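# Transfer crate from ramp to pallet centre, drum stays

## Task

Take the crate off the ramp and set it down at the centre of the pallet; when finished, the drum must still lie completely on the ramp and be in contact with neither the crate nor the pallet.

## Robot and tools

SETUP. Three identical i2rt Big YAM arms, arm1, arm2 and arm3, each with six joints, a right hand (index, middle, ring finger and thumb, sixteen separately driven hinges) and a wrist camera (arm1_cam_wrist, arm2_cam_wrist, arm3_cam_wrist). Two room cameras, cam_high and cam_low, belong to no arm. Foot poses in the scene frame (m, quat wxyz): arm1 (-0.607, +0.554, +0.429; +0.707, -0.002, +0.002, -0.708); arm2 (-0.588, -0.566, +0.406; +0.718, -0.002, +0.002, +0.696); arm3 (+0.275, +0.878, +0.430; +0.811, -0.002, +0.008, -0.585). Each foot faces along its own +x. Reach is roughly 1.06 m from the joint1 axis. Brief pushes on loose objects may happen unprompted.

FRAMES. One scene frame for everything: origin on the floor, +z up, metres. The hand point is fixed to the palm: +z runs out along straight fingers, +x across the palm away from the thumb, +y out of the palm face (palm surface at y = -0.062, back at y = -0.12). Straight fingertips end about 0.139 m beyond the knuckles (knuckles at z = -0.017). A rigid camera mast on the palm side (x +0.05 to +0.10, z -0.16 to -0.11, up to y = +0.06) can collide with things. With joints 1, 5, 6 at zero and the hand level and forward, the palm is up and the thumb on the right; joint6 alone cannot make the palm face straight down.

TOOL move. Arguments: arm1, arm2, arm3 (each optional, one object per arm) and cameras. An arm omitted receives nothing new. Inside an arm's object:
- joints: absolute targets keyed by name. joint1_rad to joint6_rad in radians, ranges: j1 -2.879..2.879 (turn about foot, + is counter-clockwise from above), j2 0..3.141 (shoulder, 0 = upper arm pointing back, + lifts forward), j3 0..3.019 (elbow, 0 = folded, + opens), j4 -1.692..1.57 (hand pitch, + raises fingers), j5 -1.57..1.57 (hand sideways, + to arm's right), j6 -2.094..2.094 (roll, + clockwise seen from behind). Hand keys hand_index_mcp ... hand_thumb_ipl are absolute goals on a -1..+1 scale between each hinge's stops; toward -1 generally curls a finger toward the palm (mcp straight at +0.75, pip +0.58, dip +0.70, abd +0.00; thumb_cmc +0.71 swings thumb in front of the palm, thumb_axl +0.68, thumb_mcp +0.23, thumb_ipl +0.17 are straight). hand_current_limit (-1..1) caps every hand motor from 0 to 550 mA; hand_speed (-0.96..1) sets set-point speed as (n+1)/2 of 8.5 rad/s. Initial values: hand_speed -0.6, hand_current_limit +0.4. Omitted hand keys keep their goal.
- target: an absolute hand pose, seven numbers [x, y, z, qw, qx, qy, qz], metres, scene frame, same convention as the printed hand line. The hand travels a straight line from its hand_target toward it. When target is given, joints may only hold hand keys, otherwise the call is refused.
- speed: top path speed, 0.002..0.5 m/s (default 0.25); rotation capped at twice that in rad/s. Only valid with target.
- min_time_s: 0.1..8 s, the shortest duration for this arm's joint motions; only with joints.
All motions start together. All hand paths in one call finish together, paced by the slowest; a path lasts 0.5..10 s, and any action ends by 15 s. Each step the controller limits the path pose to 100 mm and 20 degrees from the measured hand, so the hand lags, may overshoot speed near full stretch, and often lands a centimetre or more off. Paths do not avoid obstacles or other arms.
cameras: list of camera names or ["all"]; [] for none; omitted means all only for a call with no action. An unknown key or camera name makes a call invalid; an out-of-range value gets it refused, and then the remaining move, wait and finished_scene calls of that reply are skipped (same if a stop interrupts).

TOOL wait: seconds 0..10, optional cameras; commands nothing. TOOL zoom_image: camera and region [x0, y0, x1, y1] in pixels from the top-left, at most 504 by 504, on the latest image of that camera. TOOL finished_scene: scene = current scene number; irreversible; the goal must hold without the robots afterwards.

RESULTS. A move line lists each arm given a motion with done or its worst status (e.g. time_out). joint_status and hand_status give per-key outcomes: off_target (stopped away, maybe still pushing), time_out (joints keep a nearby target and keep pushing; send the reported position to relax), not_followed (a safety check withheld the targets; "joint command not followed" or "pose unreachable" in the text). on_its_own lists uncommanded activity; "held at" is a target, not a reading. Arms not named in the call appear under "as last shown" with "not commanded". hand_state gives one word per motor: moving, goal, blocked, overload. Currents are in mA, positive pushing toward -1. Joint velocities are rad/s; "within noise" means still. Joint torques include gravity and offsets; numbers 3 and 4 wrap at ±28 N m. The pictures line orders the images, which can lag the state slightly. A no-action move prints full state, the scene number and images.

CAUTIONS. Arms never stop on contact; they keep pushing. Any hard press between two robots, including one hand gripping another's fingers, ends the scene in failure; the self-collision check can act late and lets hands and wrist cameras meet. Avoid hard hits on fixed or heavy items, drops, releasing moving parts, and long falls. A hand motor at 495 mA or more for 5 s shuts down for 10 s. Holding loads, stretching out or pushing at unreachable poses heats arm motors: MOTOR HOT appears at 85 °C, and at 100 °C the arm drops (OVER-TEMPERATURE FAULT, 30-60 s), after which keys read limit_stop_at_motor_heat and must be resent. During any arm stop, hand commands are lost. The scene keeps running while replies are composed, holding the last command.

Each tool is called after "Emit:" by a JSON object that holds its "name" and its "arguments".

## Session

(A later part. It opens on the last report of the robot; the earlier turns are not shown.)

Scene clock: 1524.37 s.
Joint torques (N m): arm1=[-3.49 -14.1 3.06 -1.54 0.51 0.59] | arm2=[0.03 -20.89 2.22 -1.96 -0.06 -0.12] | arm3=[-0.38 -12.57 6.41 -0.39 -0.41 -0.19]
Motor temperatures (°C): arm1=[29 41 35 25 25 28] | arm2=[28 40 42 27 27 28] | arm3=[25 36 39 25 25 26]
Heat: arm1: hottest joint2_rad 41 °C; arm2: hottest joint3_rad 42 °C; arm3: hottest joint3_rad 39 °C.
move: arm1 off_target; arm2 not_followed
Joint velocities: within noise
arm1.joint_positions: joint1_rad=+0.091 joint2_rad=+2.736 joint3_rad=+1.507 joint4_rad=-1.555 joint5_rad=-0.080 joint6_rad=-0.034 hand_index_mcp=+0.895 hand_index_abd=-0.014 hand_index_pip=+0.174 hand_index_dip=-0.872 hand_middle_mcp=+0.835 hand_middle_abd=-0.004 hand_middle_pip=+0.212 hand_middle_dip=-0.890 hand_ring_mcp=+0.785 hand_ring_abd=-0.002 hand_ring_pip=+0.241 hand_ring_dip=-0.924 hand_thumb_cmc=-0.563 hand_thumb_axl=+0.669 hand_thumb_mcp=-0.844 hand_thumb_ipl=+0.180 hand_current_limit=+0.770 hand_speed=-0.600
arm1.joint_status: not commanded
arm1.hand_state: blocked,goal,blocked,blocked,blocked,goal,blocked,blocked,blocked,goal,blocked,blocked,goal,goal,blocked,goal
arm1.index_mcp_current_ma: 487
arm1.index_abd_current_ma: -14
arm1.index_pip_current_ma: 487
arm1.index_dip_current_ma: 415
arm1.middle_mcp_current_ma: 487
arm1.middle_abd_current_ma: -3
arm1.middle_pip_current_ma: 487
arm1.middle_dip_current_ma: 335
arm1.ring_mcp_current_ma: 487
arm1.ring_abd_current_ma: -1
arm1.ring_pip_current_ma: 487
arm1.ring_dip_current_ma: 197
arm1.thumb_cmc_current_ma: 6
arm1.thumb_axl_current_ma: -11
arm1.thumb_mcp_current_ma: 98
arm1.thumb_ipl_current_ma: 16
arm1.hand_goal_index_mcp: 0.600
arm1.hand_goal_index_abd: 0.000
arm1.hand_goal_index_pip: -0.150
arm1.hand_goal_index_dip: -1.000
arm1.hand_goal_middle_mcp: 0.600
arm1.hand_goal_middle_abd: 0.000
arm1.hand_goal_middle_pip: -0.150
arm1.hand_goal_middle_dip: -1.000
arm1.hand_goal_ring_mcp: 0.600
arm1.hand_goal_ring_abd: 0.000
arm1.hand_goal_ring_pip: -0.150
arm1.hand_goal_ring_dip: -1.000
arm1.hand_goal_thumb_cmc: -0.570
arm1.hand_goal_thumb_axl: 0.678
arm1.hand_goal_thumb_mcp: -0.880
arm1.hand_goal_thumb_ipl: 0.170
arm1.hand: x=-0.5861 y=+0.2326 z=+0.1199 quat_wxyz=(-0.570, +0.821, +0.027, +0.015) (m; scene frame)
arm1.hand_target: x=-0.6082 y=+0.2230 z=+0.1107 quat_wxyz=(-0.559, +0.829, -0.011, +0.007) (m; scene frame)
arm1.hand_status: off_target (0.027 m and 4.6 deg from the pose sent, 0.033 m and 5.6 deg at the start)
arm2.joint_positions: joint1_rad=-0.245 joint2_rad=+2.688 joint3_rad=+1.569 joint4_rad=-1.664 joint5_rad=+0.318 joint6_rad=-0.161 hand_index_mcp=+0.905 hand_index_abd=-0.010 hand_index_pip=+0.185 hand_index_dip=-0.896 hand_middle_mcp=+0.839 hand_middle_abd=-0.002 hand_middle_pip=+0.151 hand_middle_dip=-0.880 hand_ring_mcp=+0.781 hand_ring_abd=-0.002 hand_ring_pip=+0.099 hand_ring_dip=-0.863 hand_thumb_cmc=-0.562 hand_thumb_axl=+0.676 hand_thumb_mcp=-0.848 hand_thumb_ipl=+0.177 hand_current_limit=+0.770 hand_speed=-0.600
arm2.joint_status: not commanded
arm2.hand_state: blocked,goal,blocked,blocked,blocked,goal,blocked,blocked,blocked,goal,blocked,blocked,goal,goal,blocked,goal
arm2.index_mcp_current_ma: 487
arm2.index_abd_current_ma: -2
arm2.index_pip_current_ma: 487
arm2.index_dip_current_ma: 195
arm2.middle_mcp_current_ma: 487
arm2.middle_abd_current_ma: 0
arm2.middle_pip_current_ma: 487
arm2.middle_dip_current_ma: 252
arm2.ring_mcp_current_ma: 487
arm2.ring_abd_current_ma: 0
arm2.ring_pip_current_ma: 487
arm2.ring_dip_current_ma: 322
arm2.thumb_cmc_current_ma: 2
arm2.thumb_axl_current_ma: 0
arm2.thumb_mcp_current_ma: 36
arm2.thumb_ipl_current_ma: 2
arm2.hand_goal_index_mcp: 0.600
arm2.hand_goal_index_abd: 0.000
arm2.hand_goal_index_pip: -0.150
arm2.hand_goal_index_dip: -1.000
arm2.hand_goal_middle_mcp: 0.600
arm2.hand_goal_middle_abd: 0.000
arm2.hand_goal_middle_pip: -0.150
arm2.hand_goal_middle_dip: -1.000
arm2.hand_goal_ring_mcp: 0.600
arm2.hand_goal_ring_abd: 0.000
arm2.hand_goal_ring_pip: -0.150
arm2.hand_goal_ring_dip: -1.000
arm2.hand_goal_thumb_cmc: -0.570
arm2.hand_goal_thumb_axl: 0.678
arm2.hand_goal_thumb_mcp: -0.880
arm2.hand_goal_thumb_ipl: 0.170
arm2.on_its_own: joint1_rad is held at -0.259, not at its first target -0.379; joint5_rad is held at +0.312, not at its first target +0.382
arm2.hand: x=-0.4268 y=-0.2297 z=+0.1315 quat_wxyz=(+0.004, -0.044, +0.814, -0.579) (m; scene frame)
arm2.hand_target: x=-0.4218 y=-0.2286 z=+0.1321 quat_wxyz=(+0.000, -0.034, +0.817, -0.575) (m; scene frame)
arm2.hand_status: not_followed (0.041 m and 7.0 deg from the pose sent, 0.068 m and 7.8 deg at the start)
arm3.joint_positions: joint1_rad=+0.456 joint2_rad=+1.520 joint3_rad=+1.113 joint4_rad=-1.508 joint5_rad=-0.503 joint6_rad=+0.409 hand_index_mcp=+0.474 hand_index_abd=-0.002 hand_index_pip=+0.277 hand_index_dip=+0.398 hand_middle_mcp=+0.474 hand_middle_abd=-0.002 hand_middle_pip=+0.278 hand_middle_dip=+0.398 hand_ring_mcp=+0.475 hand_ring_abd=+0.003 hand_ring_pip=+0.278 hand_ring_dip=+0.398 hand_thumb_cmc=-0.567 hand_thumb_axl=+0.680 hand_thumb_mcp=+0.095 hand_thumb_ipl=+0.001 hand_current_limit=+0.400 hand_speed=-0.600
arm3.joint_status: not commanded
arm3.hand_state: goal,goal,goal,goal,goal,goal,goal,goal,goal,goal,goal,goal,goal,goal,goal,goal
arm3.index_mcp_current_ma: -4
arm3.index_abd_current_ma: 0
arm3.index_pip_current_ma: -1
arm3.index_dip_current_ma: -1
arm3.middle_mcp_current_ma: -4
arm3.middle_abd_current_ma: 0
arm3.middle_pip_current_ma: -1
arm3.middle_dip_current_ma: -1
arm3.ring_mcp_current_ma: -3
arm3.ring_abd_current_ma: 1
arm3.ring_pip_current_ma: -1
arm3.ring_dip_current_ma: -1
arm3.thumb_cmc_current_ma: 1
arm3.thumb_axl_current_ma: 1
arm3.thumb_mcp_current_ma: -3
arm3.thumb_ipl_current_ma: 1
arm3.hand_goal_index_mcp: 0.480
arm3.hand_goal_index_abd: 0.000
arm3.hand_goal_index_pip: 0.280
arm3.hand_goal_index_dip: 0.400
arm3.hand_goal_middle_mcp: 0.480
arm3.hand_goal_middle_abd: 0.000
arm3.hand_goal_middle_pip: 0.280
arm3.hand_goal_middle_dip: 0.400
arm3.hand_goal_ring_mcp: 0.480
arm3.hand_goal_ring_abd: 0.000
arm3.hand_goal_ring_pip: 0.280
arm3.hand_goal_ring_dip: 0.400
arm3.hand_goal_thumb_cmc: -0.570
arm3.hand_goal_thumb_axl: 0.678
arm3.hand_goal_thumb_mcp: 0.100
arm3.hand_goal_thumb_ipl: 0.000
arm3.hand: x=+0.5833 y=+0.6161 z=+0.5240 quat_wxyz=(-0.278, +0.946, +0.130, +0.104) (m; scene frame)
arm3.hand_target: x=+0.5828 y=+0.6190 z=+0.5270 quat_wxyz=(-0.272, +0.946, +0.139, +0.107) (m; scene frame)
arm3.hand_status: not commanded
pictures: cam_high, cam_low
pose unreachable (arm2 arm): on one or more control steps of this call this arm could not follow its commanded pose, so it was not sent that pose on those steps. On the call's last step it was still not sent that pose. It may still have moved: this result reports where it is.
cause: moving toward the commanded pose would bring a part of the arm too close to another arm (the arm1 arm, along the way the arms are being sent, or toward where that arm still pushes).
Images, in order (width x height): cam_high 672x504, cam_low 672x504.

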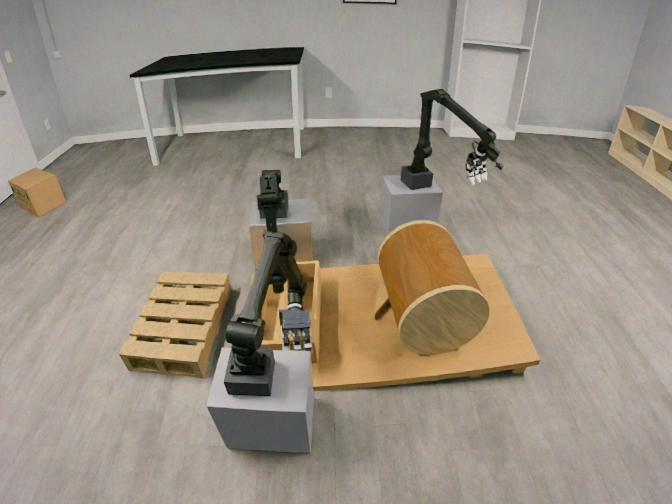

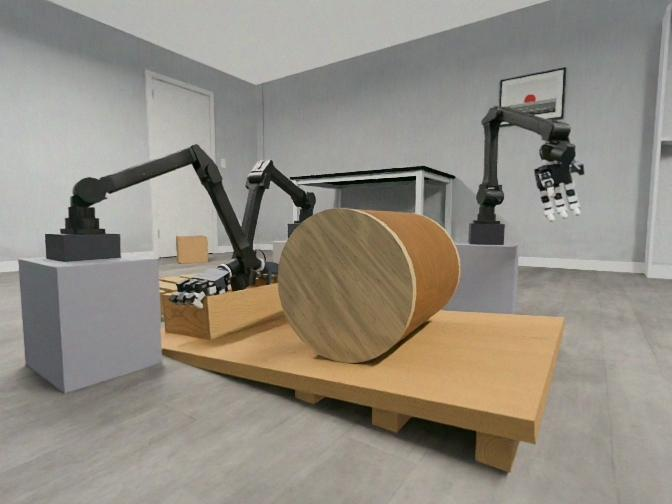

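Emit:
{"name": "move", "arguments": {"arm1": {"target":[-0.60,0.220,0.160,0.5592,-0.829,0,0],"speed":0.12}, "arm2": {"target":[-0.430,-0.222,0.172,0,0,0.829,-0.5592],"speed":0.12}}}

Emit:
{"name": "move", "arguments": {"arm1": {"target":[-0.65,0.218,0.158,0.5591,-0.8289,0.0108,-0.0073],"speed":0.12}, "arm2": {"target":[-0.474,-0.222,0.168,-0.0073,0.0108,0.8289,-0.5591],"speed":0.12}}}

Emit:
{"name": "move", "arguments": {"arm1": {"target":[-0.69,0.214,0.156,0.5591,-0.8289,0.0108,-0.0073],"speed":0.12}, "arm2": {"target":[-0.525,-0.225,0.165,-0.0073,0.0108,0.8289,-0.5591],"speed":0.12}}}

Emit:
{"name": "move", "arguments": {"arm1": {"target":[-0.69,0.214,0.105,0.5588,-0.8284,0.0325,-0.022],"speed":0.12}, "arm2": {"target":[-0.525,-0.225,0.110,-0.022,0.0325,0.8284,-0.5588],"speed":0.12}, "cameras": ["cam_high"]}}

Emit:
{"name": "zoom_image", "arguments": {"camera": "cam_high", "region": [110, 240, 370, 400]}}

Scene clock: 1568.23 s.
Joint torques (N m): arm1=[-1.44 -21.07 -0.75 -3.82 0.13 0.57] | arm2=[-0.26 -26.75 0.36 -3.92 -0.62 0.17] | arm3=[0.09 -12.51 6.43 -0.23 -0.4 -0.2]
Motor temperatures (°C): arm1=[29 41 34 25 26 28] | arm2=[28 42 39 27 27 28] | arm3=[25 36 39 25 25 26]
Heat: arm1: hottest joint2_rad 41 °C; arm2: hottest joint2_rad 42 °C; arm3: hottest joint3_rad 39 °C.
move: arm1 off_target; arm2 off_target
Joint velocities: within noise
arm1.joint_positions: joint1_rad=+0.091 joint2_rad=+2.711 joint3_rad=+1.479 joint4_rad=-1.534 joint5_rad=-0.068 joint6_rad=-0.034 hand_index_mcp=+0.893 hand_index_abd=-0.014 hand_index_pip=+0.174 hand_index_dip=-0.860 hand_middle_mcp=+0.814 hand_middle_abd=-0.004 hand_middle_pip=+0.212 hand_middle_dip=-0.890 hand_ring_mcp=+0.752 hand_ring_abd=-0.001 hand_ring_pip=+0.241 hand_ring_dip=-0.924 hand_thumb_cmc=-0.563 hand_thumb_axl=+0.673 hand_thumb_mcp=-0.839 hand_thumb_ipl=+0.187 hand_current_limit=+0.770 hand_speed=-0.600
arm1.joint_status: not commanded
arm1.hand_state: blocked,goal,blocked,blocked,blocked,goal,blocked,blocked,blocked,goal,blocked,blocked,goal,goal,blocked,goal
arm1.index_mcp_current_ma: 487
arm1.index_abd_current_ma: -14
arm1.index_pip_current_ma: 487
arm1.index_dip_current_ma: 474
arm1.middle_mcp_current_ma: 487
arm1.middle_abd_current_ma: -3
arm1.middle_pip_current_ma: 487
arm1.middle_dip_current_ma: 335
arm1.ring_mcp_current_ma: 487
arm1.ring_abd_current_ma: 0
arm1.ring_pip_current_ma: 487
arm1.ring_dip_current_ma: 197
arm1.thumb_cmc_current_ma: 6
arm1.thumb_axl_current_ma: -5
arm1.thumb_mcp_current_ma: 116
arm1.thumb_ipl_current_ma: 34
arm1.hand_goal_index_mcp: 0.600
arm1.hand_goal_index_abd: 0.000
arm1.hand_goal_index_pip: -0.150
arm1.hand_goal_index_dip: -1.000
arm1.hand_goal_middle_mcp: 0.600
arm1.hand_goal_middle_abd: 0.000
arm1.hand_goal_middle_pip: -0.150
arm1.hand_goal_middle_dip: -1.000
arm1.hand_goal_ring_mcp: 0.600
arm1.hand_goal_ring_abd: 0.000
arm1.hand_goal_ring_pip: -0.150
arm1.hand_goal_ring_dip: -1.000
arm1.hand_goal_thumb_cmc: -0.570
arm1.hand_goal_thumb_axl: 0.678
arm1.hand_goal_thumb_mcp: -0.880
arm1.hand_goal_thumb_ipl: 0.170
arm1.on_its_own: hand_middle_mcp moved -0.021 toward your old target +0.600; hand_ring_mcp moved -0.033 toward your old target +0.600
arm1.hand: x=-0.5880 y=+0.2330 z=+0.1251 quat_wxyz=(-0.563, +0.826, +0.030, +0.011) (m; scene frame)
arm1.hand_target: x=-0.5995 y=+0.2213 z=+0.1578 quat_wxyz=(-0.560, +0.829, +0.000, +0.000) (m; scene frame)
arm1.hand_status: off_target (0.039 m and 3.7 deg from the pose sent, 0.044 m and 3.8 deg at the start)
arm2.joint_positions: joint1_rad=-0.227 joint2_rad=+2.658 joint3_rad=+1.515 joint4_rad=-1.616 joint5_rad=+0.278 joint6_rad=-0.144 hand_index_mcp=+0.899 hand_index_abd=-0.010 hand_index_pip=+0.185 hand_index_dip=-0.884 hand_middle_mcp=+0.834 hand_middle_abd=-0.002 hand_middle_pip=+0.151 hand_middle_dip=-0.877 hand_ring_mcp=+0.778 hand_ring_abd=-0.002 hand_ring_pip=+0.099 hand_ring_dip=-0.861 hand_thumb_cmc=-0.562 hand_thumb_axl=+0.678 hand_thumb_mcp=-0.843 hand_thumb_ipl=+0.181 hand_current_limit=+0.770 hand_speed=-0.600
arm2.joint_status: not commanded
arm2.hand_state: blocked,goal,blocked,blocked,blocked,goal,blocked,blocked,blocked,goal,blocked,blocked,goal,goal,blocked,goal
arm2.index_mcp_current_ma: 487
arm2.index_abd_current_ma: -2
arm2.index_pip_current_ma: 487
arm2.index_dip_current_ma: 237
arm2.middle_mcp_current_ma: 487
arm2.middle_abd_current_ma: 0
arm2.middle_pip_current_ma: 487
arm2.middle_dip_current_ma: 265
arm2.ring_mcp_current_ma: 487
arm2.ring_abd_current_ma: 0
arm2.ring_pip_current_ma: 487
arm2.ring_dip_current_ma: 331
arm2.thumb_cmc_current_ma: 2
arm2.thumb_axl_current_ma: 0
arm2.thumb_mcp_current_ma: 48
arm2.thumb_ipl_current_ma: 5
arm2.hand_goal_index_mcp: 0.600
arm2.hand_goal_index_abd: 0.000
arm2.hand_goal_index_pip: -0.150
arm2.hand_goal_index_dip: -1.000
arm2.hand_goal_middle_mcp: 0.600
arm2.hand_goal_middle_abd: 0.000
arm2.hand_goal_middle_pip: -0.150
arm2.hand_goal_middle_dip: -1.000
arm2.hand_goal_ring_mcp: 0.600
arm2.hand_goal_ring_abd: 0.000
arm2.hand_goal_ring_pip: -0.150
arm2.hand_goal_ring_dip: -1.000
arm2.hand_goal_thumb_cmc: -0.570
arm2.hand_goal_thumb_axl: 0.678
arm2.hand_goal_thumb_mcp: -0.880
arm2.hand_goal_thumb_ipl: 0.170
arm2.hand: x=-0.4403 y=-0.2350 z=+0.1334 quat_wxyz=(+0.001, -0.031, +0.822, -0.568) (m; scene frame)
arm2.hand_target: x=-0.4303 y=-0.2233 z=+0.1696 quat_wxyz=(+0.000, +0.000, +0.829, -0.559) (m; scene frame)
arm2.hand_status: off_target (0.042 m and 3.8 deg from the pose sent, 0.041 m and 5.8 deg at the start)
arm3: as last shown
pictures: none

Scene clock: 1569.33 s.
Joint torques (N m): arm1=[-3.02 -19.9 0.28 -4.44 -0.25 0.5] | arm2=[-1.2 -26.05 0.66 -4.1 -0.33 0.26] | arm3=[-0.15 -12.22 6.32 -0.2 -0.4 -0.19]
Motor temperatures (°C): arm1=[29 41 34 25 26 28] | arm2=[28 42 39 27 27 28] | arm3=[25 36 39 25 25 26]
Heat: arm1: hottest joint2_rad 41 °C; arm2: hottest joint2_rad 42 °C; arm3: hottest joint3_rad 39 °C.
move: arm1 off_target; arm2 off_target
Joint velocities: within noise
arm1.joint_positions: joint1_rad=-0.008 joint2_rad=+2.711 joint3_rad=+1.478 joint4_rad=-1.524 joint5_rad=+0.027 joint6_rad=-0.060 hand_index_mcp=+0.879 hand_index_abd=-0.014 hand_index_pip=+0.174 hand_index_dip=-0.841 hand_middle_mcp=+0.799 hand_middle_abd=-0.004 hand_middle_pip=+0.213 hand_middle_dip=-0.883 hand_ring_mcp=+0.731 hand_ring_abd=+0.001 hand_ring_pip=+0.228 hand_ring_dip=-0.923 hand_thumb_cmc=-0.563 hand_thumb_axl=+0.676 hand_thumb_mcp=-0.832 hand_thumb_ipl=+0.191 hand_current_limit=+0.770 hand_speed=-0.600
arm1.joint_status: not commanded
arm1.hand_state: blocked,goal,blocked,blocked,blocked,goal,blocked,blocked,blocked,goal,blocked,blocked,goal,goal,blocked,blocked
arm1.index_mcp_current_ma: 487
arm1.index_abd_current_ma: -14
arm1.index_pip_current_ma: 487
arm1.index_dip_current_ma: 487
arm1.middle_mcp_current_ma: 487
arm1.middle_abd_current_ma: -3
arm1.middle_pip_current_ma: 487
arm1.middle_dip_current_ma: 364
arm1.ring_mcp_current_ma: 466
arm1.ring_abd_current_ma: 0
arm1.ring_pip_current_ma: 487
arm1.ring_dip_current_ma: 199
arm1.thumb_cmc_current_ma: 6
arm1.thumb_axl_current_ma: -1
arm1.thumb_mcp_current_ma: 147
arm1.thumb_ipl_current_ma: 46
arm1.hand_goal_index_mcp: 0.600
arm1.hand_goal_index_abd: 0.000
arm1.hand_goal_index_pip: -0.150
arm1.hand_goal_index_dip: -1.000
arm1.hand_goal_middle_mcp: 0.600
arm1.hand_goal_middle_abd: 0.000
arm1.hand_goal_middle_pip: -0.150
arm1.hand_goal_middle_dip: -1.000
arm1.hand_goal_ring_mcp: 0.600
arm1.hand_goal_ring_abd: 0.000
arm1.hand_goal_ring_pip: -0.150
arm1.hand_goal_ring_dip: -1.000
arm1.hand_goal_thumb_cmc: -0.570
arm1.hand_goal_thumb_axl: 0.678
arm1.hand_goal_thumb_mcp: -0.880
arm1.hand_goal_thumb_ipl: 0.170
arm1.on_its_own: hand_ring_mcp moved -0.021 toward your old target +0.600
arm1.hand: x=-0.6342 y=+0.2302 z=+0.1237 quat_wxyz=(-0.559, +0.829, +0.027, +0.007) (m; scene frame)
arm1.hand_target: x=-0.6494 y=+0.2194 z=+0.1559 quat_wxyz=(-0.559, +0.829, -0.010, +0.007) (m; scene frame)
arm1.hand_status: off_target (0.040 m and 4.3 deg from the pose sent, 0.072 m and 4.8 deg at the start)
arm2.joint_positions: joint1_rad=-0.134 joint2_rad=+2.656 joint3_rad=+1.480 joint4_rad=-1.593 joint5_rad=+0.169 joint6_rad=-0.112 hand_index_mcp=+0.894 hand_index_abd=-0.010 hand_index_pip=+0.185 hand_index_dip=-0.883 hand_middle_mcp=+0.832 hand_middle_abd=-0.002 hand_middle_pip=+0.151 hand_middle_dip=-0.865 hand_ring_mcp=+0.778 hand_ring_abd=-0.002 hand_ring_pip=+0.099 hand_ring_dip=-0.841 hand_thumb_cmc=-0.562 hand_thumb_axl=+0.675 hand_thumb_mcp=-0.841 hand_thumb_ipl=+0.182 hand_current_limit=+0.770 hand_speed=-0.600
arm2.joint_status: not commanded
arm2.hand_state: blocked,goal,blocked,blocked,blocked,goal,blocked,blocked,blocked,goal,blocked,blocked,goal,goal,blocked,goal
arm2.index_mcp_current_ma: 487
arm2.index_abd_current_ma: -2
arm2.index_pip_current_ma: 487
arm2.index_dip_current_ma: 241
arm2.middle_mcp_current_ma: 487
arm2.middle_abd_current_ma: 0
arm2.middle_pip_current_ma: 487
arm2.middle_dip_current_ma: 311
arm2.ring_mcp_current_ma: 487
arm2.ring_abd_current_ma: 0
arm2.ring_pip_current_ma: 487
arm2.ring_dip_current_ma: 420
arm2.thumb_cmc_current_ma: 2
arm2.thumb_axl_current_ma: 0
arm2.thumb_mcp_current_ma: 51
arm2.thumb_ipl_current_ma: 6
arm2.hand_goal_index_mcp: 0.600
arm2.hand_goal_index_abd: 0.000
arm2.hand_goal_index_pip: -0.150
arm2.hand_goal_index_dip: -1.000
arm2.hand_goal_middle_mcp: 0.600
arm2.hand_goal_middle_abd: 0.000
arm2.hand_goal_middle_pip: -0.150
arm2.hand_goal_middle_dip: -1.000
arm2.hand_goal_ring_mcp: 0.600
arm2.hand_goal_ring_abd: 0.000
arm2.hand_goal_ring_pip: -0.150
arm2.hand_goal_ring_dip: -1.000
arm2.hand_goal_thumb_cmc: -0.570
arm2.hand_goal_thumb_axl: 0.678
arm2.hand_goal_thumb_mcp: -0.880
arm2.hand_goal_thumb_ipl: 0.170
arm2.hand: x=-0.4901 y=-0.2380 z=+0.1297 quat_wxyz=(-0.009, -0.026, +0.822, -0.568) (m; scene frame)
arm2.hand_target: x=-0.4747 y=-0.2237 z=+0.1657 quat_wxyz=(-0.008, +0.010, +0.829, -0.559) (m; scene frame)
arm2.hand_status: off_target (0.044 m and 4.4 deg from the pose sent, 0.050 m and 5.1 deg at the start)
arm3: as last shown
pictures: none

Scene clock: 1570.53 s.
Joint torques (N m): arm1=[-2.49 -19.25 1.42 -4.75 -0.2 0.34] | arm2=[-0.85 -26.17 0.02 -4.14 -0.26 0.24] | arm3=[0.15 -12.16 6.37 -0.28 -0.39 -0.18]
Motor temperatures (°C): arm1=[29 42 34 25 26 28] | arm2=[28 42 39 27 27 28] | arm3=[25 36 39 25 25 26]
Heat: arm1: hottest joint2_rad 42 °C; arm2: hottest joint2_rad 42 °C; arm3: hottest joint3_rad 39 °C.
move: arm1 off_target; arm2 off_target
Joint velocities: within noise
arm1.joint_positions: joint1_rad=-0.099 joint2_rad=+2.711 joint3_rad=+1.496 joint4_rad=-1.524 joint5_rad=+0.104 joint6_rad=-0.082 hand_index_mcp=+0.877 hand_index_abd=-0.014 hand_index_pip=+0.174 hand_index_dip=-0.831 hand_middle_mcp=+0.793 hand_middle_abd=-0.004 hand_middle_pip=+0.221 hand_middle_dip=-0.882 hand_ring_mcp=+0.730 hand_ring_abd=+0.001 hand_ring_pip=+0.228 hand_ring_dip=-0.918 hand_thumb_cmc=-0.563 hand_thumb_axl=+0.677 hand_thumb_mcp=-0.828 hand_thumb_ipl=+0.193 hand_current_limit=+0.770 hand_speed=-0.600
arm1.joint_status: not commanded
arm1.hand_state: blocked,goal,blocked,blocked,blocked,goal,blocked,blocked,blocked,goal,blocked,blocked,goal,goal,blocked,blocked
arm1.index_mcp_current_ma: 487
arm1.index_abd_current_ma: -14
arm1.index_pip_current_ma: 487
arm1.index_dip_current_ma: 487
arm1.middle_mcp_current_ma: 487
arm1.middle_abd_current_ma: -3
arm1.middle_pip_current_ma: 487
arm1.middle_dip_current_ma: 370
arm1.ring_mcp_current_ma: 459
arm1.ring_abd_current_ma: 0
arm1.ring_pip_current_ma: 487
arm1.ring_dip_current_ma: 219
arm1.thumb_cmc_current_ma: 6
arm1.thumb_axl_current_ma: -1
arm1.thumb_mcp_current_ma: 162
arm1.thumb_ipl_current_ma: 53
arm1.hand_goal_index_mcp: 0.600
arm1.hand_goal_index_abd: 0.000
arm1.hand_goal_index_pip: -0.150
arm1.hand_goal_index_dip: -1.000
arm1.hand_goal_middle_mcp: 0.600
arm1.hand_goal_middle_abd: 0.000
arm1.hand_goal_middle_pip: -0.150
arm1.hand_goal_middle_dip: -1.000
arm1.hand_goal_ring_mcp: 0.600
arm1.hand_goal_ring_abd: 0.000
arm1.hand_goal_ring_pip: -0.150
arm1.hand_goal_ring_dip: -1.000
arm1.hand_goal_thumb_cmc: -0.570
arm1.hand_goal_thumb_axl: 0.678
arm1.hand_goal_thumb_mcp: -0.880
arm1.hand_goal_thumb_ipl: 0.170
arm1.hand: x=-0.6759 y=+0.2235 z=+0.1230 quat_wxyz=(-0.552, +0.833, +0.020, +0.005) (m; scene frame)
arm1.hand_target: x=-0.6894 y=+0.2149 z=+0.1542 quat_wxyz=(-0.559, +0.829, -0.010, +0.007) (m; scene frame)
arm1.hand_status: off_target (0.037 m and 3.6 deg from the pose sent, 0.067 m and 4.3 deg at the start)
arm2.joint_positions: joint1_rad=-0.033 joint2_rad=+2.656 joint3_rad=+1.452 joint4_rad=-1.569 joint5_rad=+0.069 joint6_rad=-0.072 hand_index_mcp=+0.892 hand_index_abd=-0.010 hand_index_pip=+0.185 hand_index_dip=-0.877 hand_middle_mcp=+0.829 hand_middle_abd=-0.002 hand_middle_pip=+0.151 hand_middle_dip=-0.865 hand_ring_mcp=+0.778 hand_ring_abd=-0.002 hand_ring_pip=+0.099 hand_ring_dip=-0.841 hand_thumb_cmc=-0.562 hand_thumb_axl=+0.676 hand_thumb_mcp=-0.840 hand_thumb_ipl=+0.183 hand_current_limit=+0.770 hand_speed=-0.600
arm2.joint_status: not commanded
arm2.hand_state: blocked,goal,blocked,blocked,blocked,goal,blocked,blocked,blocked,goal,blocked,blocked,goal,goal,blocked,goal
arm2.index_mcp_current_ma: 487
arm2.index_abd_current_ma: -2
arm2.index_pip_current_ma: 487
arm2.index_dip_current_ma: 264
arm2.middle_mcp_current_ma: 487
arm2.middle_abd_current_ma: 0
arm2.middle_pip_current_ma: 487
arm2.middle_dip_current_ma: 313
arm2.ring_mcp_current_ma: 487
arm2.ring_abd_current_ma: 0
arm2.ring_pip_current_ma: 487
arm2.ring_dip_current_ma: 420
arm2.thumb_cmc_current_ma: 2
arm2.thumb_axl_current_ma: 0
arm2.thumb_mcp_current_ma: 55
arm2.thumb_ipl_current_ma: 8
arm2.hand_goal_index_mcp: 0.600
arm2.hand_goal_index_abd: 0.000
arm2.hand_goal_index_pip: -0.150
arm2.hand_goal_index_dip: -1.000
arm2.hand_goal_middle_mcp: 0.600
arm2.hand_goal_middle_abd: 0.000
arm2.hand_goal_middle_pip: -0.150
arm2.hand_goal_middle_dip: -1.000
arm2.hand_goal_ring_mcp: 0.600
arm2.hand_goal_ring_abd: 0.000
arm2.hand_goal_ring_pip: -0.150
arm2.hand_goal_ring_dip: -1.000
arm2.hand_goal_thumb_cmc: -0.570
arm2.hand_goal_thumb_axl: 0.678
arm2.hand_goal_thumb_mcp: -0.880
arm2.hand_goal_thumb_ipl: 0.170
arm2.hand: x=-0.5382 y=-0.2428 z=+0.1261 quat_wxyz=(-0.011, -0.023, +0.822, -0.568) (m; scene frame)
arm2.hand_target: x=-0.5255 y=-0.2268 z=+0.1625 quat_wxyz=(-0.008, +0.011, +0.829, -0.559) (m; scene frame)
arm2.hand_status: off_target (0.045 m and 4.1 deg from the pose sent, 0.051 m and 4.4 deg at the start)
arm3: as last shown
pictures: none

Scene clock: 1571.63 s.
Joint torques (N m): arm1=[-3.14 -14.27 3.85 -1.94 -1.1 0.45] | arm2=[-2.2 -18.2 5 -1.05 -1.21 0.26] | arm3=[-0.38 -11.93 6.23 -0.23 -0.41 -0.16]
Motor temperatures (°C): arm1=[29 42 34 25 26 28] | arm2=[28 42 39 27 27 28] | arm3=[25 36 39 25 25 26]
Heat: arm1: hottest joint2_rad 42 °C; arm2: hottest joint2_rad 42 °C; arm3: hottest joint3_rad 39 °C.
move: arm1 off_target; arm2 off_target
Joint velocities: within noise
arm1.joint_positions: joint1_rad=-0.107 joint2_rad=+2.766 joint3_rad=+1.562 joint4_rad=-1.593 joint5_rad=+0.092 joint6_rad=-0.079 hand_index_mcp=+0.874 hand_index_abd=-0.013 hand_index_pip=+0.174 hand_index_dip=-0.833 hand_middle_mcp=+0.793 hand_middle_abd=-0.004 hand_middle_pip=+0.221 hand_middle_dip=-0.882 hand_ring_mcp=+0.739 hand_ring_abd=+0.001 hand_ring_pip=+0.228 hand_ring_dip=-0.918 hand_thumb_cmc=-0.563 hand_thumb_axl=+0.675 hand_thumb_mcp=-0.832 hand_thumb_ipl=+0.188 hand_current_limit=+0.770 hand_speed=-0.600
arm1.joint_status: not commanded
arm1.hand_state: blocked,goal,blocked,blocked,blocked,goal,blocked,blocked,blocked,goal,blocked,blocked,goal,goal,blocked,goal
arm1.index_mcp_current_ma: 487
arm1.index_abd_current_ma: -13
arm1.index_pip_current_ma: 487
arm1.index_dip_current_ma: 487
arm1.middle_mcp_current_ma: 487
arm1.middle_abd_current_ma: -3
arm1.middle_pip_current_ma: 487
arm1.middle_dip_current_ma: 370
arm1.ring_mcp_current_ma: 487
arm1.ring_abd_current_ma: 0
arm1.ring_pip_current_ma: 487
arm1.ring_dip_current_ma: 219
arm1.thumb_cmc_current_ma: 6
arm1.thumb_axl_current_ma: -3
arm1.thumb_mcp_current_ma: 143
arm1.thumb_ipl_current_ma: 38
arm1.hand_goal_index_mcp: 0.600
arm1.hand_goal_index_abd: 0.000
arm1.hand_goal_index_pip: -0.150
arm1.hand_goal_index_dip: -1.000
arm1.hand_goal_middle_mcp: 0.600
arm1.hand_goal_middle_abd: 0.000
arm1.hand_goal_middle_pip: -0.150
arm1.hand_goal_middle_dip: -1.000
arm1.hand_goal_ring_mcp: 0.600
arm1.hand_goal_ring_abd: 0.000
arm1.hand_goal_ring_pip: -0.150
arm1.hand_goal_ring_dip: -1.000
arm1.hand_goal_thumb_cmc: -0.570
arm1.hand_goal_thumb_axl: 0.678
arm1.hand_goal_thumb_mcp: -0.880
arm1.hand_goal_thumb_ipl: 0.170
arm1.hand: x=-0.6766 y=+0.2255 z=+0.1152 quat_wxyz=(-0.576, +0.817, +0.013, +0.015) (m; scene frame)
arm1.hand_target: x=-0.6900 y=+0.2145 z=+0.1057 quat_wxyz=(-0.559, +0.828, -0.032, +0.022) (m; scene frame)
arm1.hand_status: off_target (0.020 m and 5.8 deg from the pose sent, 0.025 m and 6.4 deg at the start)
arm2.joint_positions: joint1_rad=-0.033 joint2_rad=+2.684 joint3_rad=+1.487 joint4_rad=-1.610 joint5_rad=+0.060 joint6_rad=-0.060 hand_index_mcp=+0.891 hand_index_abd=-0.010 hand_index_pip=+0.185 hand_index_dip=-0.877 hand_middle_mcp=+0.829 hand_middle_abd=-0.002 hand_middle_pip=+0.151 hand_middle_dip=-0.865 hand_ring_mcp=+0.778 hand_ring_abd=-0.002 hand_ring_pip=+0.099 hand_ring_dip=-0.845 hand_thumb_cmc=-0.562 hand_thumb_axl=+0.676 hand_thumb_mcp=-0.840 hand_thumb_ipl=+0.178 hand_current_limit=+0.770 hand_speed=-0.600
arm2.joint_status: not commanded
arm2.hand_state: blocked,goal,blocked,blocked,blocked,goal,blocked,blocked,blocked,goal,blocked,blocked,goal,goal,blocked,goal
arm2.index_mcp_current_ma: 487
arm2.index_abd_current_ma: -2
arm2.index_pip_current_ma: 487
arm2.index_dip_current_ma: 264
arm2.middle_mcp_current_ma: 487
arm2.middle_abd_current_ma: 0
arm2.middle_pip_current_ma: 487
arm2.middle_dip_current_ma: 313
arm2.ring_mcp_current_ma: 487
arm2.ring_abd_current_ma: 0
arm2.ring_pip_current_ma: 487
arm2.ring_dip_current_ma: 404
arm2.thumb_cmc_current_ma: 2
arm2.thumb_axl_current_ma: 0
arm2.thumb_mcp_current_ma: 54
arm2.thumb_ipl_current_ma: 3
arm2.hand_goal_index_mcp: 0.600
arm2.hand_goal_index_abd: 0.000
arm2.hand_goal_index_pip: -0.150
arm2.hand_goal_index_dip: -1.000
arm2.hand_goal_middle_mcp: 0.600
arm2.hand_goal_middle_abd: 0.000
arm2.hand_goal_middle_pip: -0.150
arm2.hand_goal_middle_dip: -1.000
arm2.hand_goal_ring_mcp: 0.600
arm2.hand_goal_ring_abd: 0.000
arm2.hand_goal_ring_pip: -0.150
arm2.hand_goal_ring_dip: -1.000
arm2.hand_goal_thumb_cmc: -0.570
arm2.hand_goal_thumb_axl: 0.678
arm2.hand_goal_thumb_mcp: -0.880
arm2.hand_goal_thumb_ipl: 0.170
arm2.hand: x=-0.5386 y=-0.2427 z=+0.1237 quat_wxyz=(-0.012, -0.016, +0.813, -0.582) (m; scene frame)
arm2.hand_target: x=-0.5249 y=-0.2255 z=+0.1113 quat_wxyz=(-0.022, +0.032, +0.828, -0.559) (m; scene frame)
arm2.hand_status: off_target (0.026 m and 6.5 deg from the pose sent, 0.027 m and 6.6 deg at the start)
arm3: as last shown
pictures: cam_high
Images, in order (width x height): cam_high 672x504.

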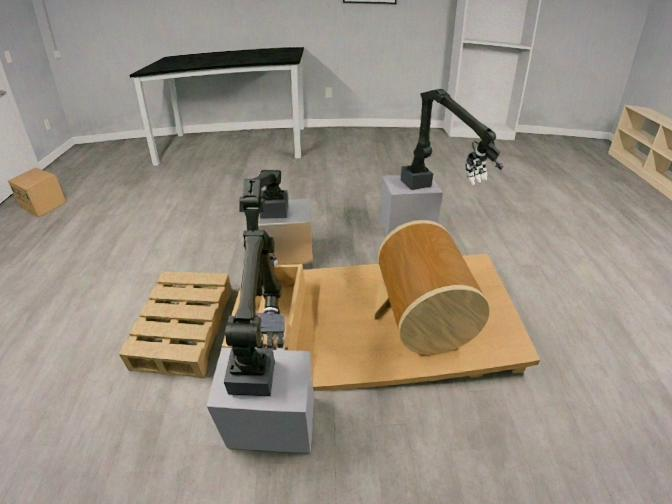

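Scaled by 1.938.

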